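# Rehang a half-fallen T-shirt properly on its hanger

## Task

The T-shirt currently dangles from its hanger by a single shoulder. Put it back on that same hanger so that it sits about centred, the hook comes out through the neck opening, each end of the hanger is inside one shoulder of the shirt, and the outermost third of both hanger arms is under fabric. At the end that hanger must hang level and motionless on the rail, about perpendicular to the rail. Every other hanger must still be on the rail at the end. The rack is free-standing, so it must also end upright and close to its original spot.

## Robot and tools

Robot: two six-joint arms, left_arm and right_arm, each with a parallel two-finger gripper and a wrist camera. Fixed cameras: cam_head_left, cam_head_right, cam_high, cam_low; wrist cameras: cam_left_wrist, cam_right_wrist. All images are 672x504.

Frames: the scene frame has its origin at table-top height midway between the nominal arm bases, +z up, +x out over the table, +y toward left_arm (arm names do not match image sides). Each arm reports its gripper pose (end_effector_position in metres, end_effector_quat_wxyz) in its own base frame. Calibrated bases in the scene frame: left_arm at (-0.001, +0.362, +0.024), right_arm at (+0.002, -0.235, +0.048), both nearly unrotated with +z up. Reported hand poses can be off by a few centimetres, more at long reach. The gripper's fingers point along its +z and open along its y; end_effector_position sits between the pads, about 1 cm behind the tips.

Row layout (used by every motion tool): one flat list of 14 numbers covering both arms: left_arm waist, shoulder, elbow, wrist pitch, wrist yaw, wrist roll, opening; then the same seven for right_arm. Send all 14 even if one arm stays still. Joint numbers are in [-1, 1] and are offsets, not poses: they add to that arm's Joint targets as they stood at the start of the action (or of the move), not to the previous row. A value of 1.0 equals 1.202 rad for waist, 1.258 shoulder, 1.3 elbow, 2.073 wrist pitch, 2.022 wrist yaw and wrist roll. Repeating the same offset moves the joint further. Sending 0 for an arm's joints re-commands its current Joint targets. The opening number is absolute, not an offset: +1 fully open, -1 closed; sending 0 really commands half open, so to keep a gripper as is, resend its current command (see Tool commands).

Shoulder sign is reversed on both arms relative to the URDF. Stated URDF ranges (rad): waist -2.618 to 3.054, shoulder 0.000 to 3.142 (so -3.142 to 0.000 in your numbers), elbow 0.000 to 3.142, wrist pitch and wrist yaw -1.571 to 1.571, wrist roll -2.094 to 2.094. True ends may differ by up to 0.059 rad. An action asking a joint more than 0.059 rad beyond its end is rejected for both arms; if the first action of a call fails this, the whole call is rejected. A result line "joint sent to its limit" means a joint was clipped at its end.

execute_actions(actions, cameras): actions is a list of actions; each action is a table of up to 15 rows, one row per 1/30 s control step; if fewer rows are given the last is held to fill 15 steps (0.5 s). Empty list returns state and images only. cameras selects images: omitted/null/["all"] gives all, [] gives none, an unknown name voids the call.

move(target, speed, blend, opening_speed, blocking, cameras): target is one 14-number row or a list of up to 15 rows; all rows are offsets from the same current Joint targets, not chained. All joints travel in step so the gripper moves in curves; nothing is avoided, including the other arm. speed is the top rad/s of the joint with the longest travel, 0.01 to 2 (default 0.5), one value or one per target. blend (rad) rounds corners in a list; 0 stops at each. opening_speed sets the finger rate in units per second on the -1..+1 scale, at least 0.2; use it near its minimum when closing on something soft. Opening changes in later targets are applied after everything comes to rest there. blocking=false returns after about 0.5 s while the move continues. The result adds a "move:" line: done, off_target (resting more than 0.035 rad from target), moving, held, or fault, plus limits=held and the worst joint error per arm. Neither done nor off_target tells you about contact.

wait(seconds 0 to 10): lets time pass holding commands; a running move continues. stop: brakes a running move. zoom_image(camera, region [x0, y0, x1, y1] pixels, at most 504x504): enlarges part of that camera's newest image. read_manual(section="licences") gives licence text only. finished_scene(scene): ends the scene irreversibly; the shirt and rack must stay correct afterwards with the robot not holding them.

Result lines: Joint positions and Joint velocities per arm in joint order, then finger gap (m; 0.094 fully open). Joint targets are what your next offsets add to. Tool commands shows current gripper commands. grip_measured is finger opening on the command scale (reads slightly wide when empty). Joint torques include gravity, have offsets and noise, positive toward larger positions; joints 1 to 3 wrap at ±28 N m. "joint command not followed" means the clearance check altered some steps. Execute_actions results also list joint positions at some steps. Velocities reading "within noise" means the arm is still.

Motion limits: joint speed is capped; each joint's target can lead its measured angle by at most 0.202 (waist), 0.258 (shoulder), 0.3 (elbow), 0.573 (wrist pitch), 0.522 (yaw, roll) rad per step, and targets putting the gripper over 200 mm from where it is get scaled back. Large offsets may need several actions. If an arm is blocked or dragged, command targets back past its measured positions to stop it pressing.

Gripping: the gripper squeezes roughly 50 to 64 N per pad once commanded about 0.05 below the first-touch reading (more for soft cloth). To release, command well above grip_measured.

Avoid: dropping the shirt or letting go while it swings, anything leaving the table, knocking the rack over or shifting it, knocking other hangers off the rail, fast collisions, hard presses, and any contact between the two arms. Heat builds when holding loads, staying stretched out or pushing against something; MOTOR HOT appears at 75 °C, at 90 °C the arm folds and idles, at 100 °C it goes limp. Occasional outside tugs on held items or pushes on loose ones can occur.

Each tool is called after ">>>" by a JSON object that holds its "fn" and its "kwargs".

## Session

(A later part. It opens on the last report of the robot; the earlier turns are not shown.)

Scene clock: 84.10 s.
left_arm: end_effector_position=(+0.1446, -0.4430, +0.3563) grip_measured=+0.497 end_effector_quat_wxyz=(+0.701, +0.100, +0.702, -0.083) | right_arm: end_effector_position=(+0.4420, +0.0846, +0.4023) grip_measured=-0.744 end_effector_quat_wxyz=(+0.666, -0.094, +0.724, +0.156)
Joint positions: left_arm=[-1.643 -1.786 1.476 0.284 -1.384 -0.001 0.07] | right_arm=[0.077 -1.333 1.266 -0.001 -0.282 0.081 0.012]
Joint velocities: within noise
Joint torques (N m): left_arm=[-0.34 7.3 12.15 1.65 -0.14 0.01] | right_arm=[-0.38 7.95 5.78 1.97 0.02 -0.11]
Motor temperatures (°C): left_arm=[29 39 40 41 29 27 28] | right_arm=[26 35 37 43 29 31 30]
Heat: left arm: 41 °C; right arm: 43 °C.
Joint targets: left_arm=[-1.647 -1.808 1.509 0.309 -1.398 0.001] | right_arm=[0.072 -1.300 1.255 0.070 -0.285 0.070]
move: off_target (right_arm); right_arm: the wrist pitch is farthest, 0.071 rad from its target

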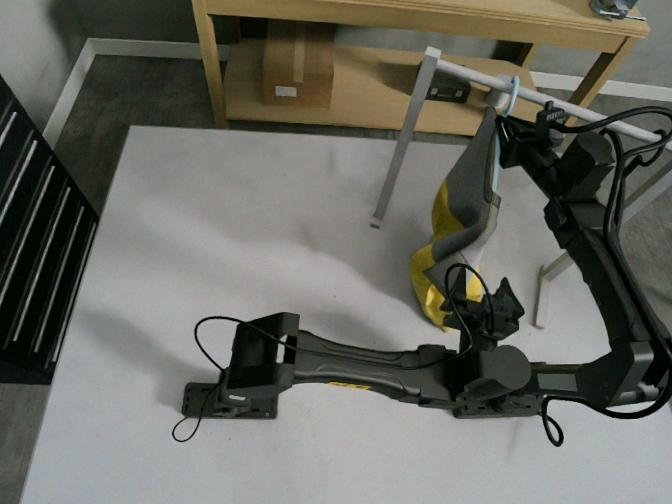

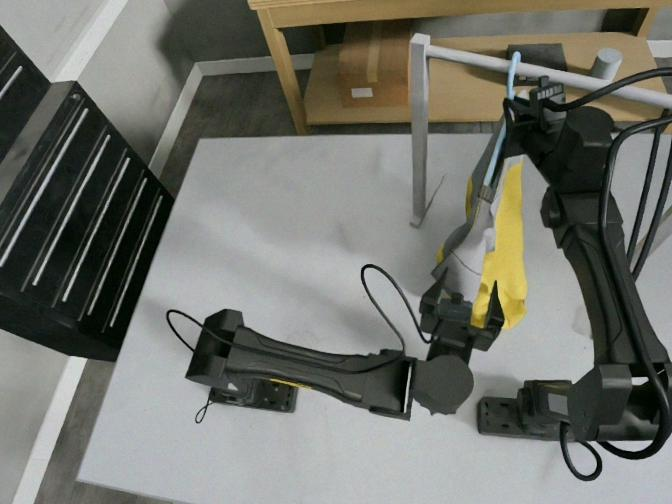

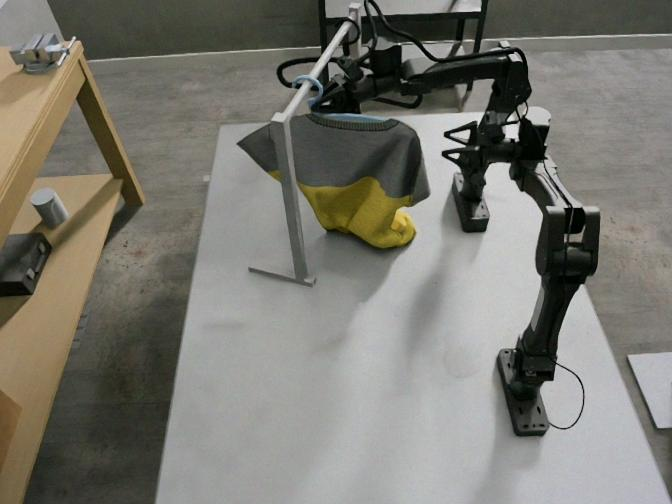

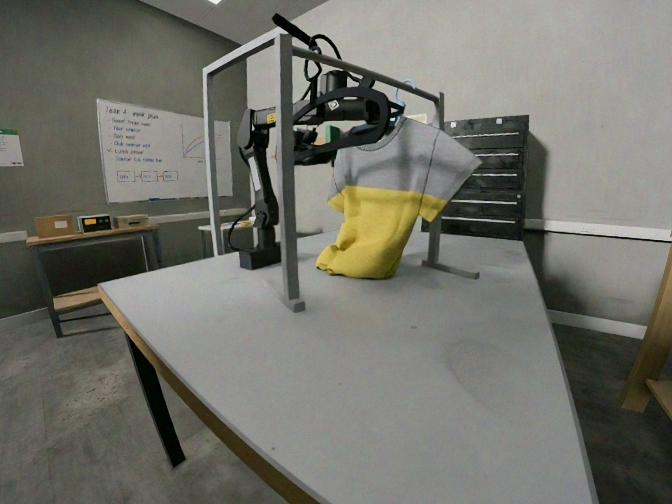

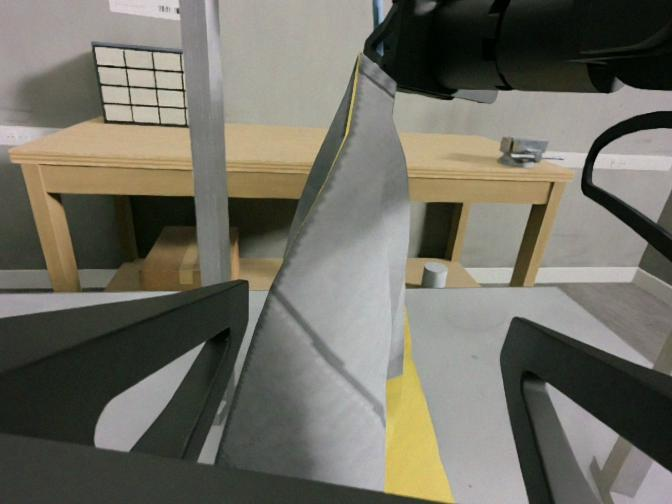

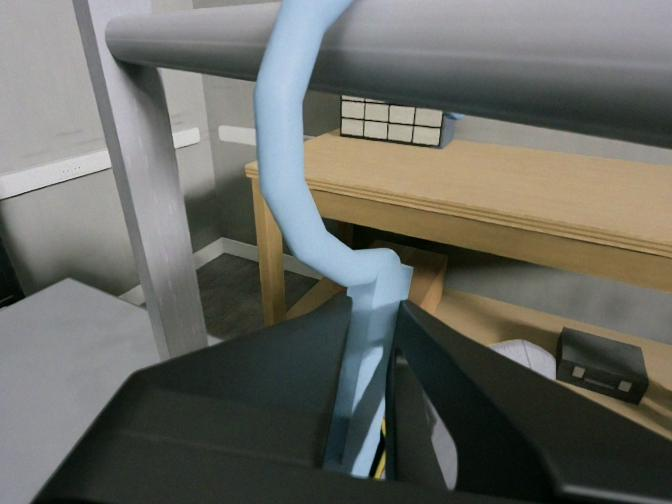

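>>> {"fn": "move", "kwargs": {"target": [0, -0.011, -0.1177, 0.0632, 0, 0, 0.5, -0.015, -0.0159, -0.1654, 0.2315, -0.0134, -0.0346, -0.9], "speed": 0.5, "cameras": ["cam_high","cam_low","cam_head_left","cam_head_right","cam_left_wrist"]}}

>>> {"fn": "zoom_image", "kwargs": {"camera": "cam_high", "region": [230, 50, 480, 240]}}

>>> {"fn": "zoom_image", "kwargs": {"camera": "cam_head_right", "region": [350, 30, 620, 330]}}

>>> {"fn": "zoom_image", "kwargs": {"camera": "cam_head_left", "region": [350, 50, 600, 330]}}

Scene clock: 87.77 s.
left_arm: end_effector_position=(+0.1447, -0.4421, +0.3318) grip_measured=+0.497 end_effector_quat_wxyz=(+0.701, +0.091, +0.701, -0.091) | right_arm: end_effector_position=(+0.4419, +0.0818, +0.4064) grip_measured=-0.744 end_effector_quat_wxyz=(+0.754, -0.134, +0.631, +0.127)
Joint positions: left_arm=[-1.643 -1.796 1.38 0.415 -1.385 -0.001 0.07] | right_arm=[0.059 -1.333 1.048 0.462 -0.312 0.012 0.012]
Joint velocities: within noise
Joint torques (N m): left_arm=[-0.39 6.87 6.6 1.6 -0.09 -0.01] | right_arm=[-0.42 6.06 6.02 2.05 0 -0.13]
Motor temperatures (°C): left_arm=[29 39 40 41 29 27 28] | right_arm=[26 35 36 44 29 31 30]
Heat: left arm: 41 °C; right arm: 44 °C.
Joint targets: left_arm=[-1.647 -1.822 1.356 0.440 -1.398 0.001] | right_arm=[0.054 -1.320 1.040 0.550 -0.312 0.000]
move: off_target (right_arm); right_arm: the wrist pitch is farthest, 0.087 rad from its target
Images, in order (width x height): cam_head_left 672x504, cam_head_right 672x504, cam_high 672x504, cam_low 672x504, cam_left_wrist 672x504.

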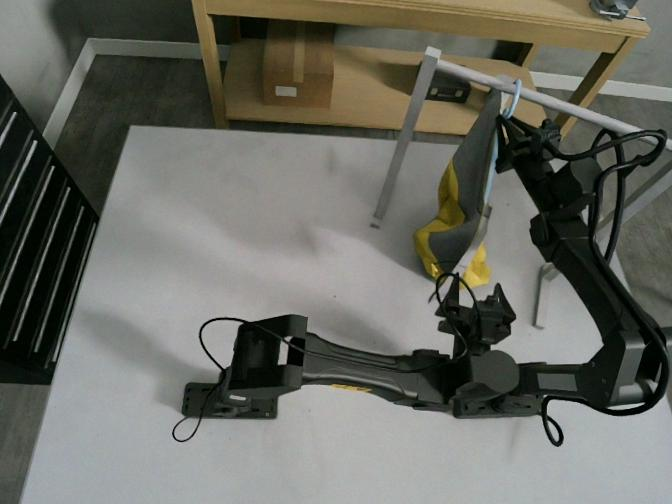

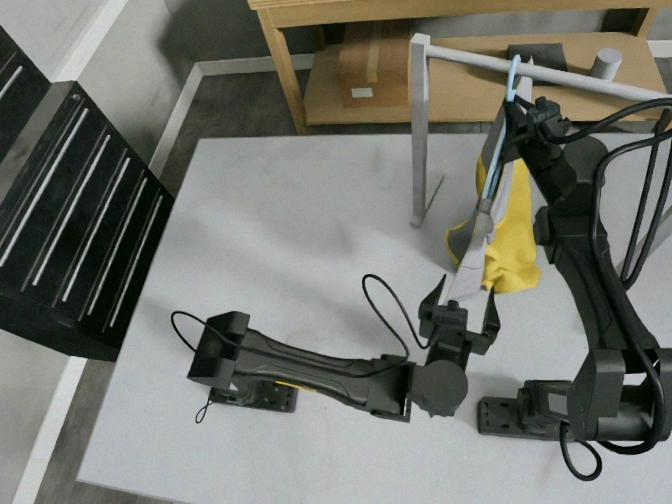

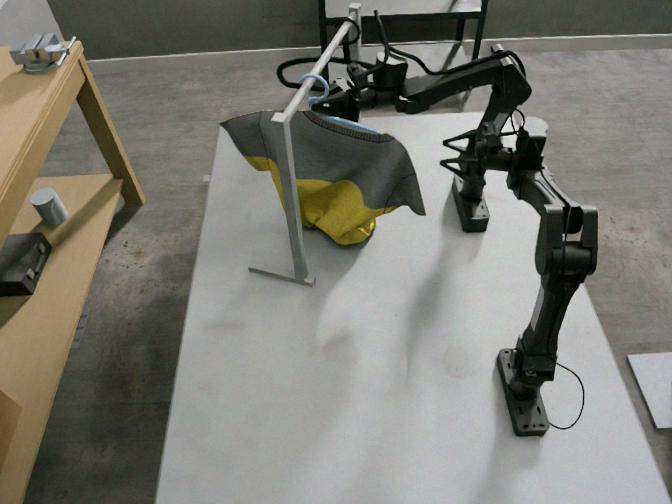

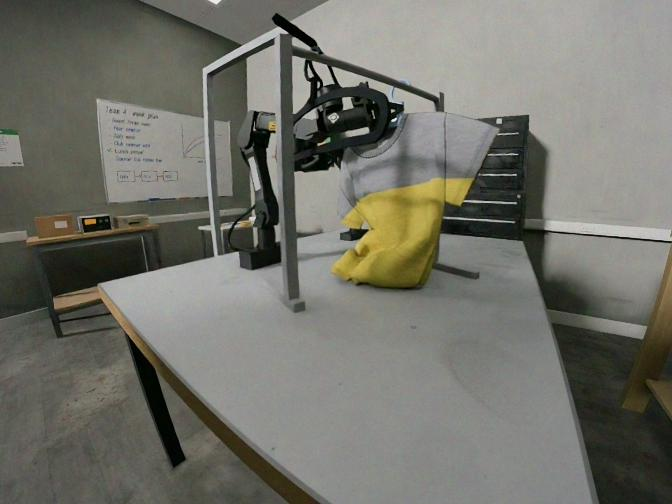

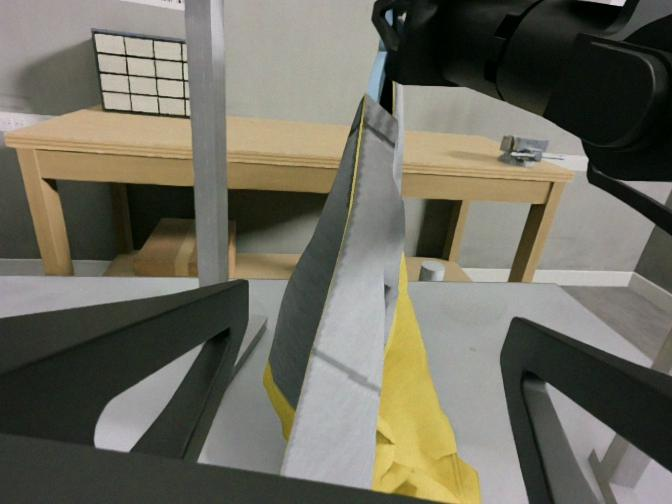

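Scaled by 2.016 from the camera's 672x504 image, which has a finer 960x720 frame.

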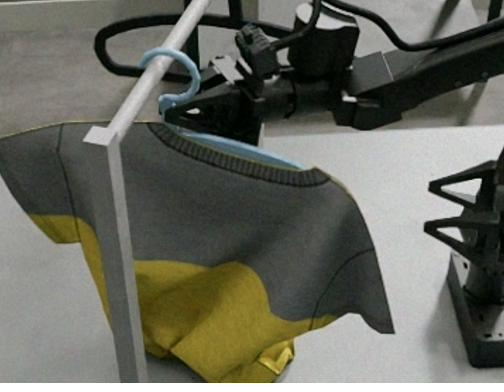

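Scaled by 1.680 from the camera's 672x504 image, which has a finer 960x720 frame.

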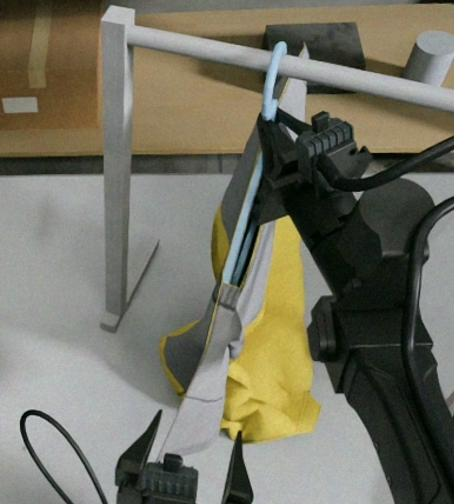

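Scaled by 1.800 from the camera's 672x504 image, which has a finer 960x720 frame.

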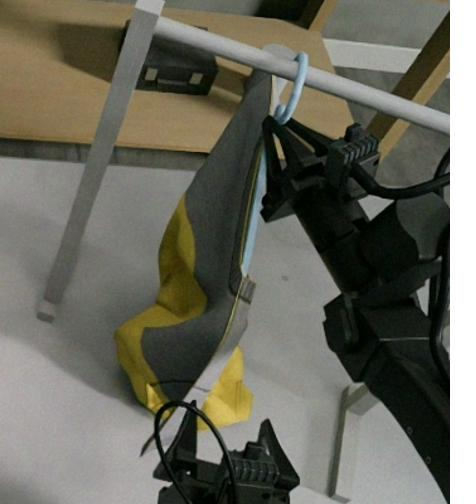

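>>> {"fn": "move", "kwargs": {"target": [[0.1722, -0.0739, 0.1308, -0.0314, 0.1128, 0, 0.5, 0, 0, 0, 0, 0, 0, -0.9],[0.1722, -0.0739, 0.1308, -0.0314, 0.1128, 0, -1, 0, 0, 0, 0, 0, 0, -0.9]], "speed": 0.4, "opening_speed": 1.5, "cameras": ["cam_high","cam_low","cam_head_left","cam_head_right","cam_left_wrist"]}}

>>> {"fn": "zoom_image", "kwargs": {"camera": "cam_high", "region": [230, 50, 480, 240]}}

>>> {"fn": "zoom_image", "kwargs": {"camera": "cam_head_right", "region": [350, 30, 620, 330]}}

>>> {"fn": "zoom_image", "kwargs": {"camera": "cam_left_wrist", "region": [200, 50, 560, 410]}}

Scene clock: 91.57 s.
left_arm: end_effector_position=(+0.2308, -0.4612, +0.3367) grip_measured=-0.908 end_effector_quat_wxyz=(+0.704, +0.078, +0.699, -0.098) | right_arm: end_effector_position=(+0.4415, +0.0822, +0.4067) grip_measured=-0.744 end_effector_quat_wxyz=(+0.754, -0.137, +0.630, +0.128)
Joint positions: left_arm=[-1.435 -1.885 1.498 0.415 -1.186 -0.001 0.004] | right_arm=[0.057 -1.333 1.048 0.464 -0.32 0.011 0.012]
Joint velocities: within noise
Joint torques (N m): left_arm=[-0.5 7.58 11.78 1.1 0.17 -0.04] | right_arm=[-0.25 6.06 6.04 2.02 0.07 -0.12]
Motor temperatures (°C): left_arm=[29 39 40 41 29 27 28] | right_arm=[26 35 36 45 29 31 30]
Heat: left arm: 41 °C; right arm: 45 °C.
Joint targets: left_arm=[-1.440 -1.915 1.526 0.375 -1.170 0.001] | right_arm=[0.054 -1.320 1.040 0.550 -0.312 0.000]
move: off_target (left_arm, right_arm); target 2's new numbers were sent with left_arm's wrist pitch 0.041 rad from that target; left_arm: the wrist pitch is farthest, 0.040 rad from its target; right_arm: the wrist pitch is farthest, 0.086 rad from its target
Images, in order (width x height): cam_head_left 672x504, cam_head_right 672x504, cam_high 672x504, cam_low 672x504, cam_left_wrist 672x504.

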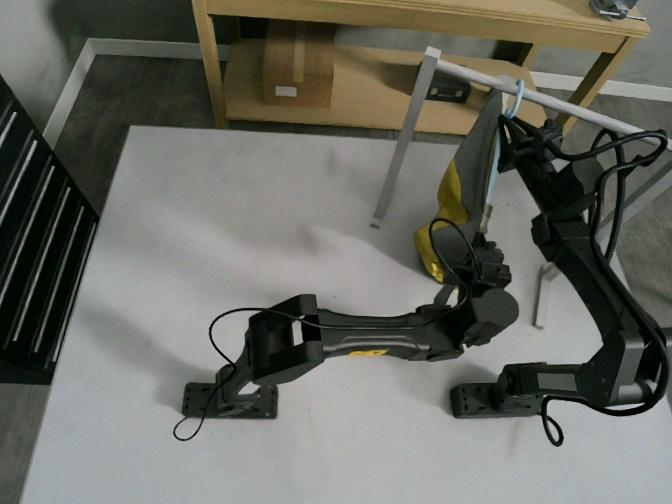

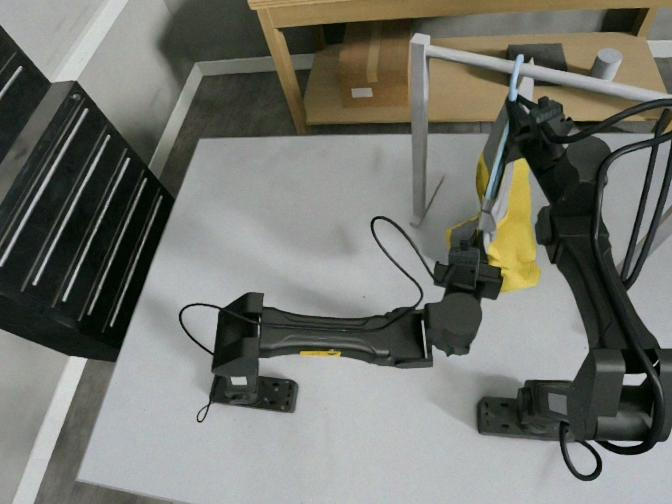

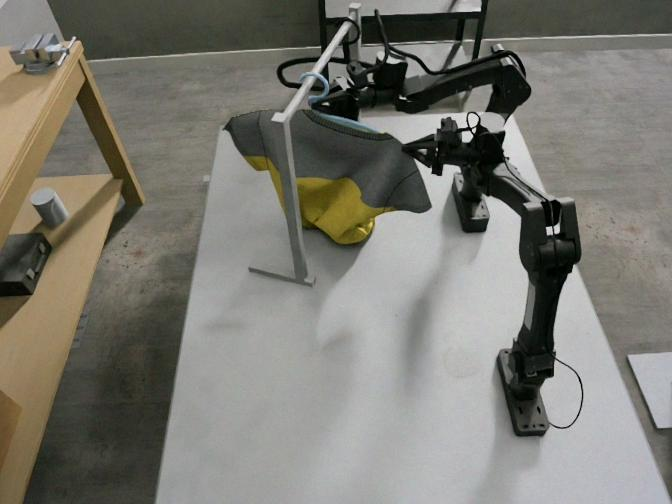

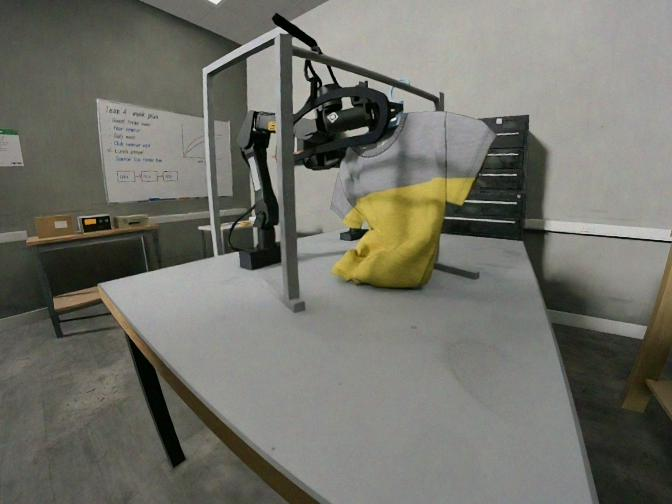

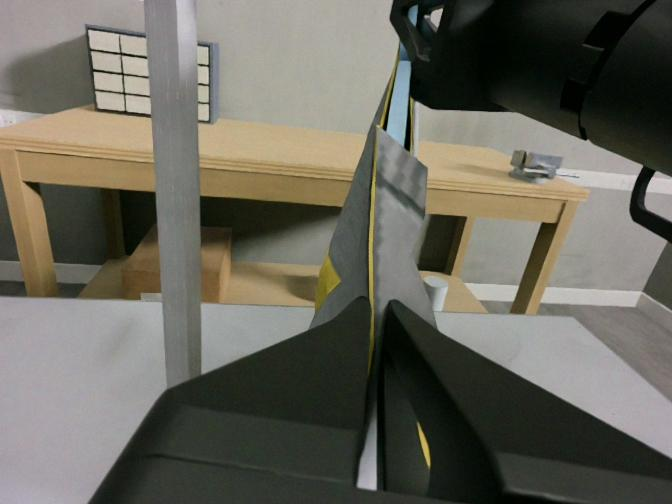

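Scaled by 2.016 from the camera's 672x504 image, which has a finer 960x720 frame.

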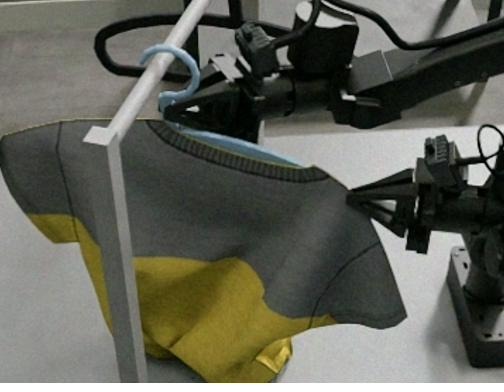

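Scaled by 1.680 from the camera's 672x504 image, which has a finer 960x720 frame.

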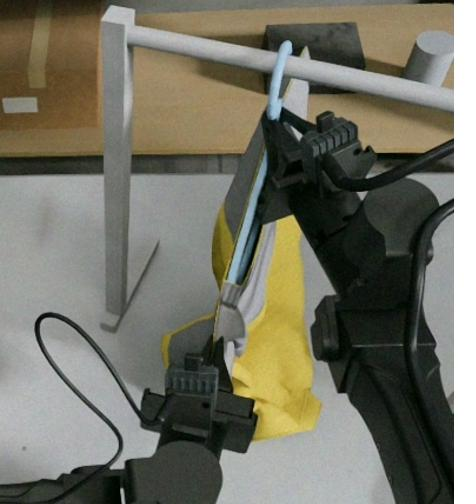

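Scaled by 1.400 from the camera's 672x504 image, which has a finer 960x720 frame.

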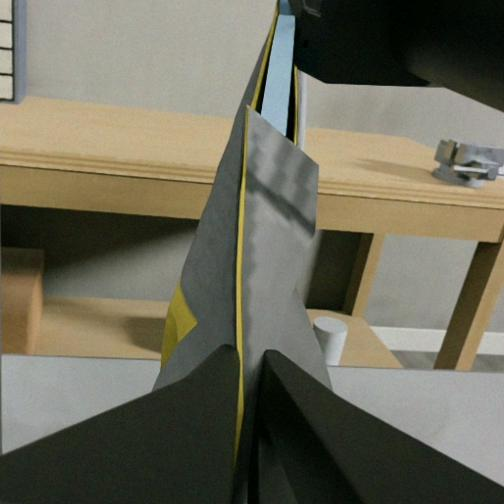

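>>> {"fn": "move", "kwargs": {"target": [[0.0283, 0.0461, 0.2292, -0.1843, 0.0539, 0, -1, 0, 0, 0, 0, 0, 0, -0.9],[0.1373, -0.0604, 0.4469, -0.2562, 0.1187, 0, -1, 0, 0, 0, 0, 0, 0, -0.9],[0.2171, -0.1693, 0.615, -0.2957, 0.1662, 0, -1, 0, 0, 0, 0, 0, 0, -0.9]], "speed": 0.5, "blend": 0.08, "cameras": ["cam_high","cam_low","cam_head_left","cam_head_right","cam_left_wrist"]}}

>>> {"fn": "zoom_image", "kwargs": {"camera": "cam_high", "region": [230, 50, 480, 240]}}

>>> {"fn": "zoom_image", "kwargs": {"camera": "cam_head_right", "region": [350, 30, 620, 330]}}

>>> {"fn": "zoom_image", "kwargs": {"camera": "cam_left_wrist", "region": [200, 50, 560, 410]}}

>>> {"fn": "zoom_image", "kwargs": {"camera": "cam_low", "region": [310, 60, 510, 220]}}

Scene clock: 96.10 s.
left_arm: end_effector_position=(+0.3429, -0.4753, +0.4433) grip_measured=-0.910 end_effector_quat_wxyz=(+0.691, +0.125, +0.705, -0.101) | right_arm: end_effector_position=(+0.4404, +0.0724, +0.4239) grip_measured=-0.899 end_effector_quat_wxyz=(+0.779, -0.128, +0.604, +0.108)
Joint positions: left_arm=[-1.18 -2.101 2.286 -0.223 -0.858 0.002 0.004] | right_arm=[0.045 -1.333 1.048 0.536 -0.292 0.003 0.005]
Joint velocities: within noise
Joint torques (N m): left_arm=[0.08 9.35 12.42 1.55 0.18 0.07] | right_arm=[0.65 6.01 6 1.34 -0.11 -0.12]
Motor temperatures (°C): left_arm=[29 39 41 41 29 27 28] | right_arm=[26 35 36 45 29 31 30]
Heat: left arm: 41 °C; right arm: 45 °C.
Joint targets: left_arm=[-1.179 -2.128 2.325 -0.238 -0.834 0.001] | right_arm=[0.054 -1.320 1.040 0.550 -0.312 0.000]
move: off_target (left_arm); left_arm: the elbow is farthest, 0.039 rad from its target
Images, in order (width x height): cam_head_left 672x504, cam_head_right 672x504, cam_high 672x504, cam_low 672x504, cam_left_wrist 672x504.

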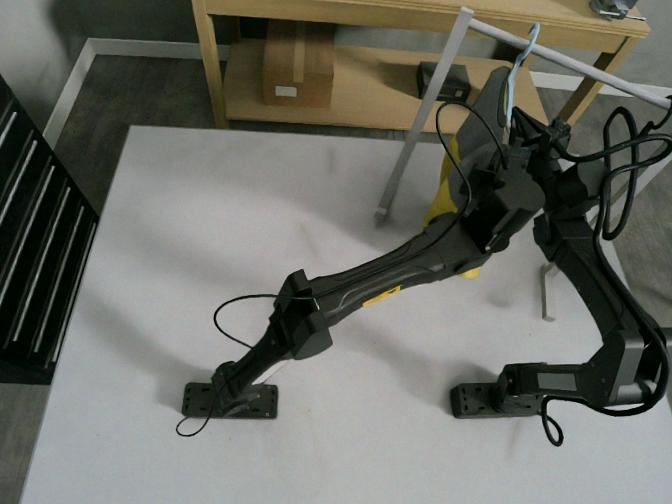

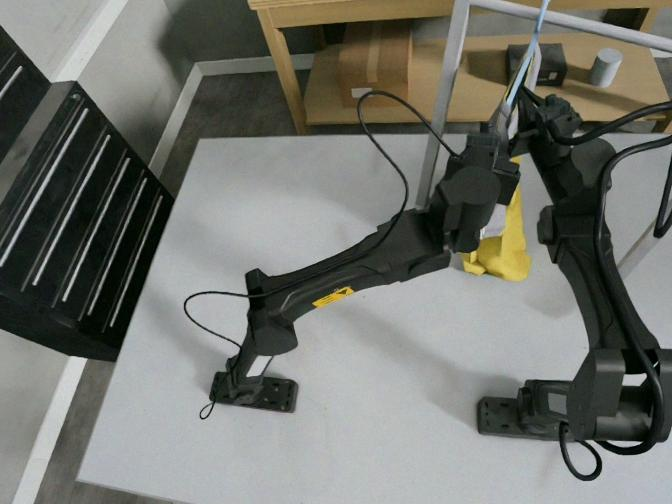

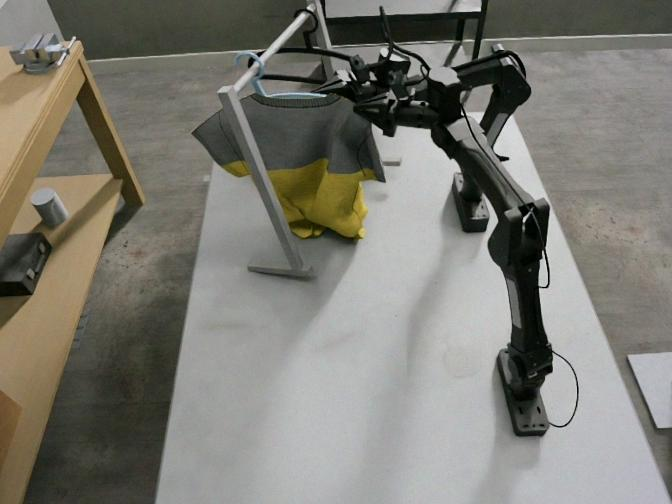

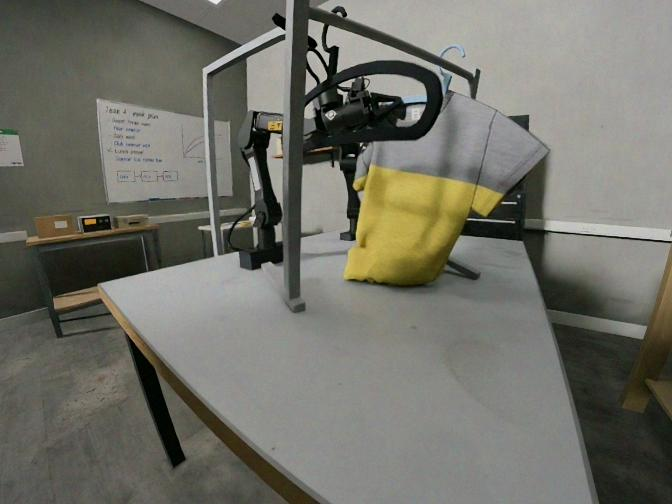

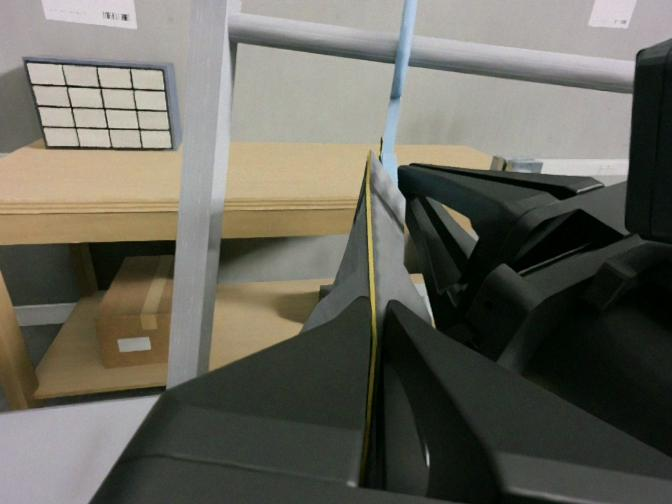

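Scaled by 2.016 from the camera's 672x504 image, which has a finer 960x720 frame.

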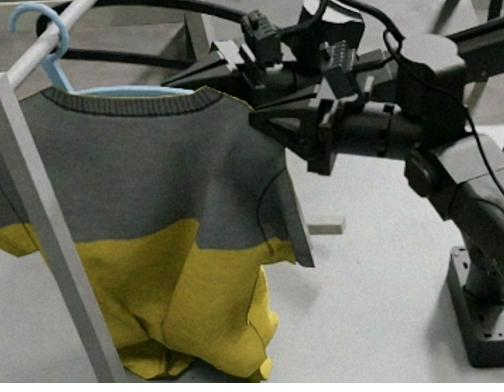

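Scaled by 1.680 from the camera's 672x504 image, which has a finer 960x720 frame.

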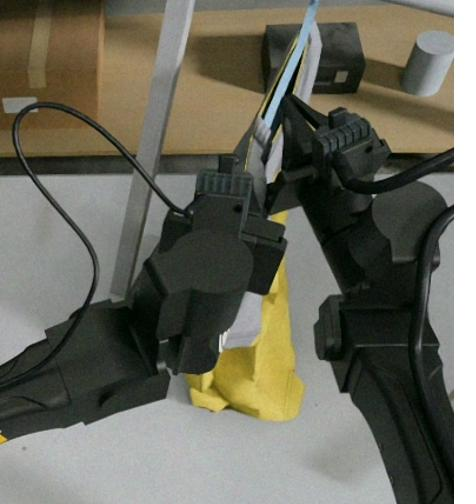

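Scaled by 1.400 from the camera's 672x504 image, which has a finer 960x720 frame.

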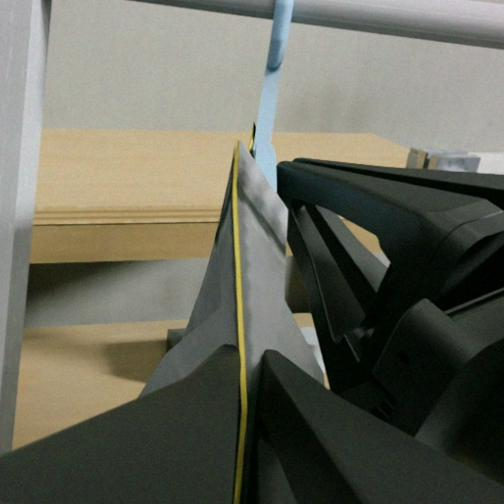

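Scaled by 2.520 from the camera's 672x504 image, which has a finer 960x720 frame.

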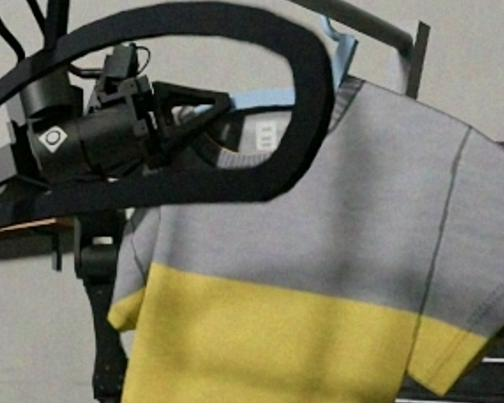

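>>> {"fn": "execute_actions", "kwargs": {"actions": [], "cameras": ["cam_right_wrist","cam_left_wrist"]}}

>>> {"fn": "zoom_image", "kwargs": {"camera": "cam_left_wrist", "region": [320, 130, 460, 330]}}

Scene clock: 96.63 s.
left_arm: end_effector_position=(+0.3429, -0.4753, +0.4433) grip_measured=-0.910 end_effector_quat_wxyz=(+0.691, +0.125, +0.705, -0.101) | right_arm: end_effector_position=(+0.4404, +0.0724, +0.4239) grip_measured=-0.899 end_effector_quat_wxyz=(+0.779, -0.128, +0.604, +0.108)
Joint positions: left_arm=[-1.18 -2.101 2.286 -0.223 -0.858 0.002 0.004] | right_arm=[0.045 -1.333 1.048 0.536 -0.292 0.003 0.005]
Joint velocities: within noise
Joint torques (N m): left_arm=[-0.03 9.32 12.57 1.59 0.19 0.03] | right_arm=[0.64 6.02 5.98 1.34 -0.1 -0.1]
Motor temperatures (°C): left_arm=[29 39 41 41 29 27 29] | right_arm=[26 35 36 45 29 31 30]
Heat: left arm: 41 °C; right arm: 45 °C.
Joint targets: left_arm=[-1.179 -2.128 2.325 -0.238 -0.834 0.001] | right_arm=[0.054 -1.320 1.040 0.550 -0.312 0.000]
Tool commands: left_gripper/opening=-1.0 right_gripper/opening=-0.9
Images, in order (width x height): cam_left_wrist 672x504, cam_right_wrist 672x504.

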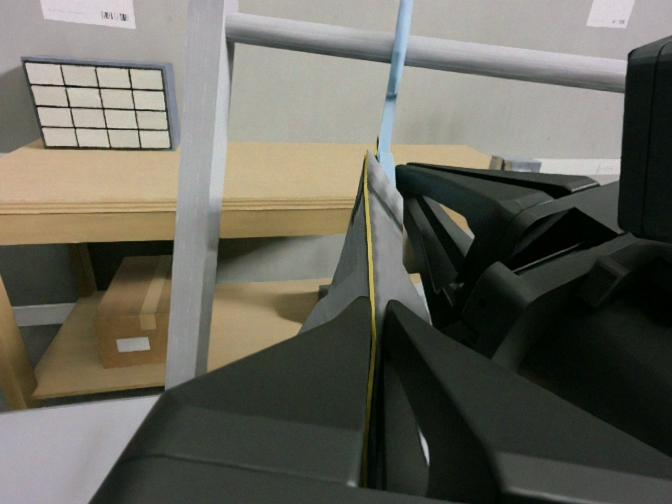

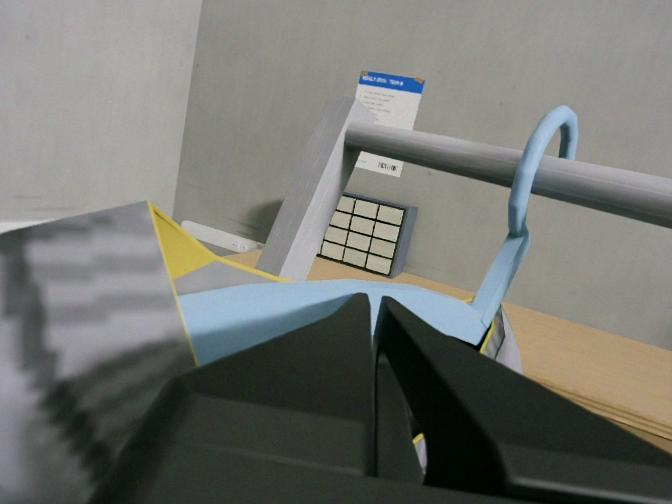

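Scaled by 2.520 from the camera's 672x504 image, which has a finer 960x720 frame.

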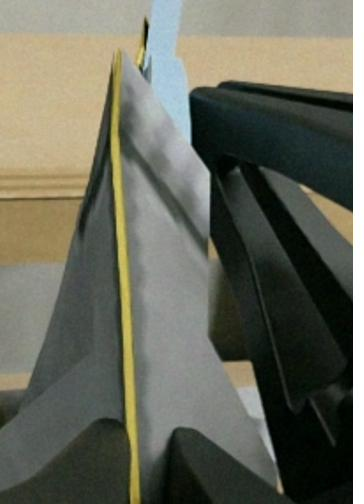

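>>> {"fn": "move", "kwargs": {"target": [[-0.0798, 0.1089, -0.1681, 0.0395, -0.0475, 0, -1, 0, 0, 0, 0, 0, 0, 0.5],[-0.1888, 0.2154, -0.3858, 0.1114, -0.1123, 0, -1, 0, 0, 0, 0, 0, 0, 0.5],[-0.2171, 0.1693, -0.59, 0.3, -0.16, 0, -1, 0, 0, 0, 0, 0, 0, 0.5]], "speed": 0.35, "blend": 0.08, "cameras": ["cam_high","cam_low","cam_head_left","cam_head_right","cam_left_wrist","cam_right_wrist"]}}

>>> {"fn": "zoom_image", "kwargs": {"camera": "cam_high", "region": [230, 50, 480, 240]}}

>>> {"fn": "zoom_image", "kwargs": {"camera": "cam_head_right", "region": [350, 30, 620, 330]}}

>>> {"fn": "zoom_image", "kwargs": {"camera": "cam_low", "region": [310, 60, 510, 220]}}

Scene clock: 101.37 s.
left_arm: end_effector_position=(+0.2309, -0.4703, +0.3569) grip_measured=-0.983 end_effector_quat_wxyz=(+0.704, +0.080, +0.696, -0.114) | right_arm: end_effector_position=(+0.4390, +0.0772, +0.4236) grip_measured=+0.498 end_effector_quat_wxyz=(+0.778, -0.137, +0.602, +0.115)
Joint positions: left_arm=[-1.433 -1.896 1.583 0.356 -1.158 -0.006 0.001] | right_arm=[0.049 -1.333 1.048 0.536 -0.312 0.002 0.07]
Joint velocities: within noise
Joint torques (N m): left_arm=[-0.5 8.49 6.84 1.79 0.01 0.1] | right_arm=[0.38 6.01 6 1.34 0 -0.08]
Motor temperatures (°C): left_arm=[29 40 40 41 29 27 29] | right_arm=[26 35 36 44 29 31 29]
Heat: left arm: 41 °C; right arm: 44 °C.
Joint targets: left_arm=[-1.440 -1.915 1.558 0.383 -1.157 0.001] | right_arm=[0.054 -1.320 1.040 0.550 -0.312 0.000]
move: done; blend cut to 0 rad at target 1

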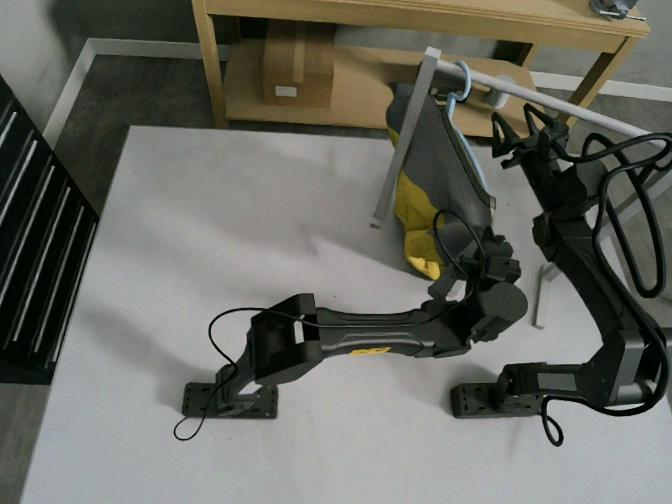

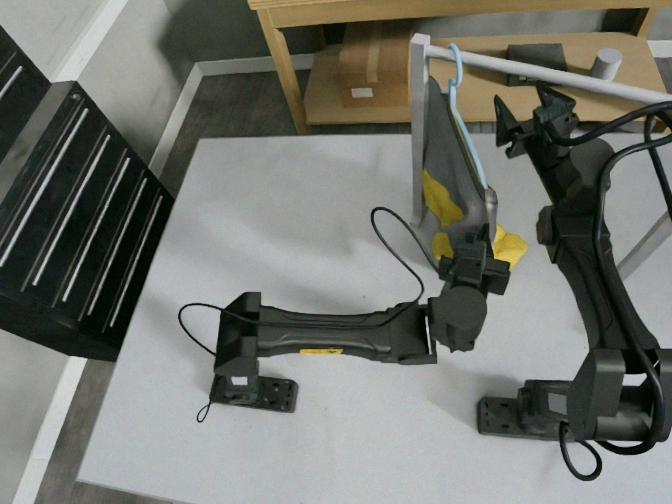

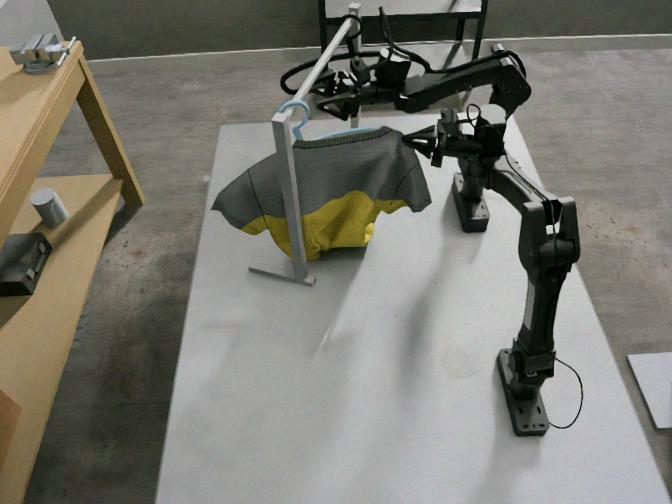

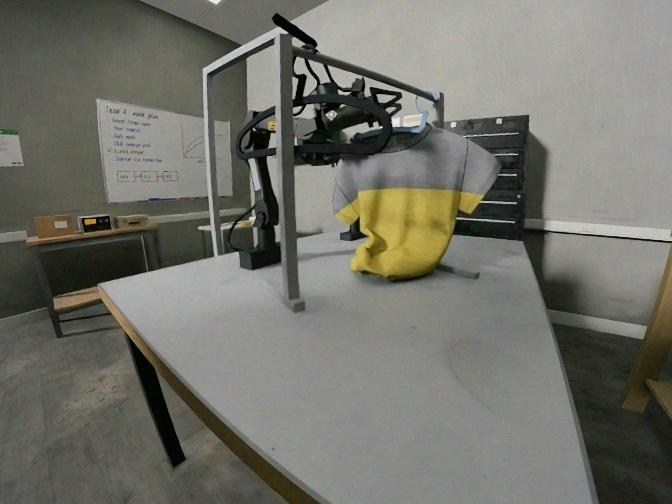

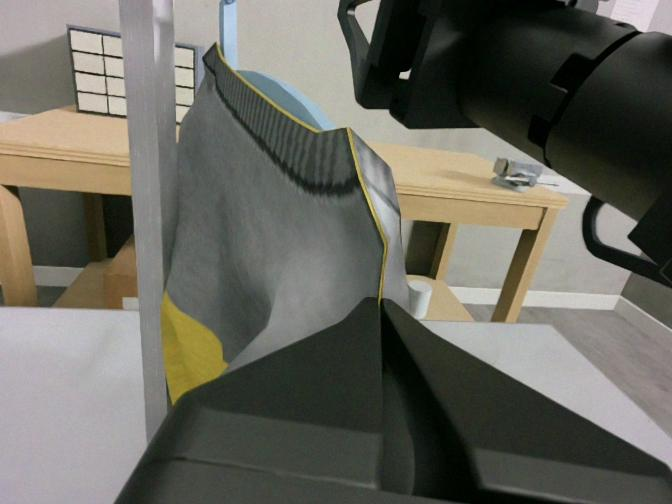

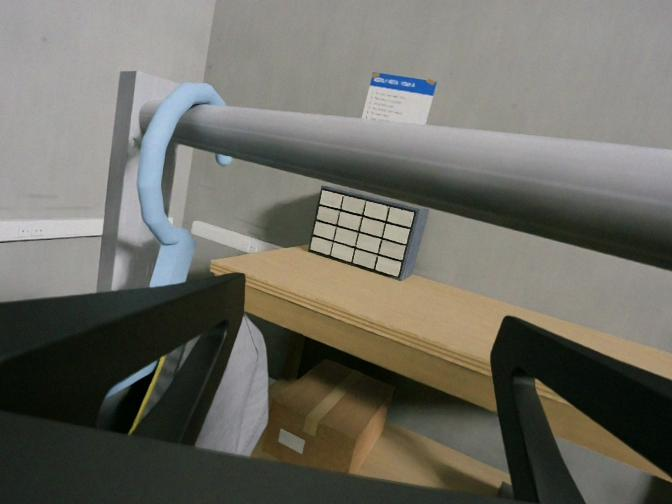

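Scaled by 2.016 from the camera's 672x504 image, which has a finer 960x720 frame.

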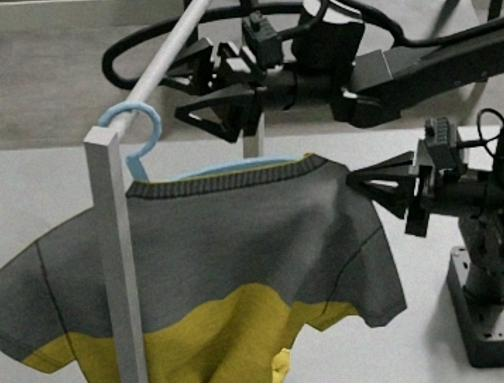

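Scaled by 1.680 from the camera's 672x504 image, which has a finer 960x720 frame.

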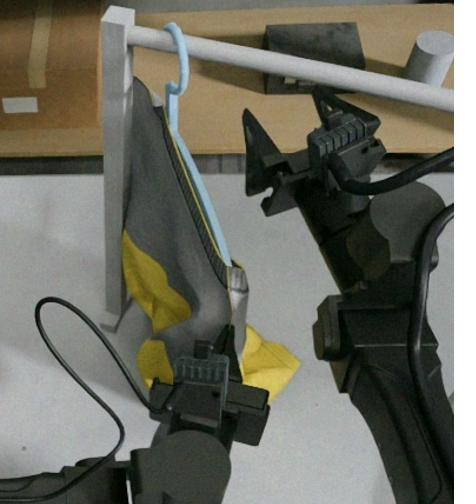

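Scaled by 2.520 from the camera's 672x504 image, which has a finer 960x720 frame.

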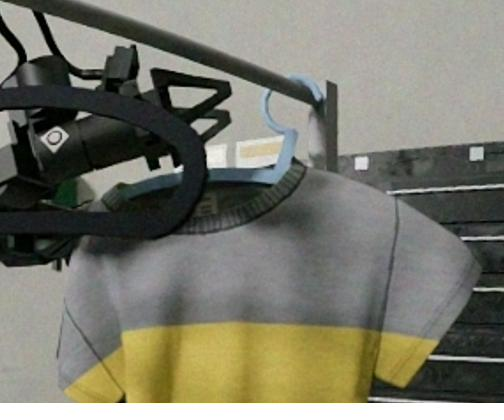

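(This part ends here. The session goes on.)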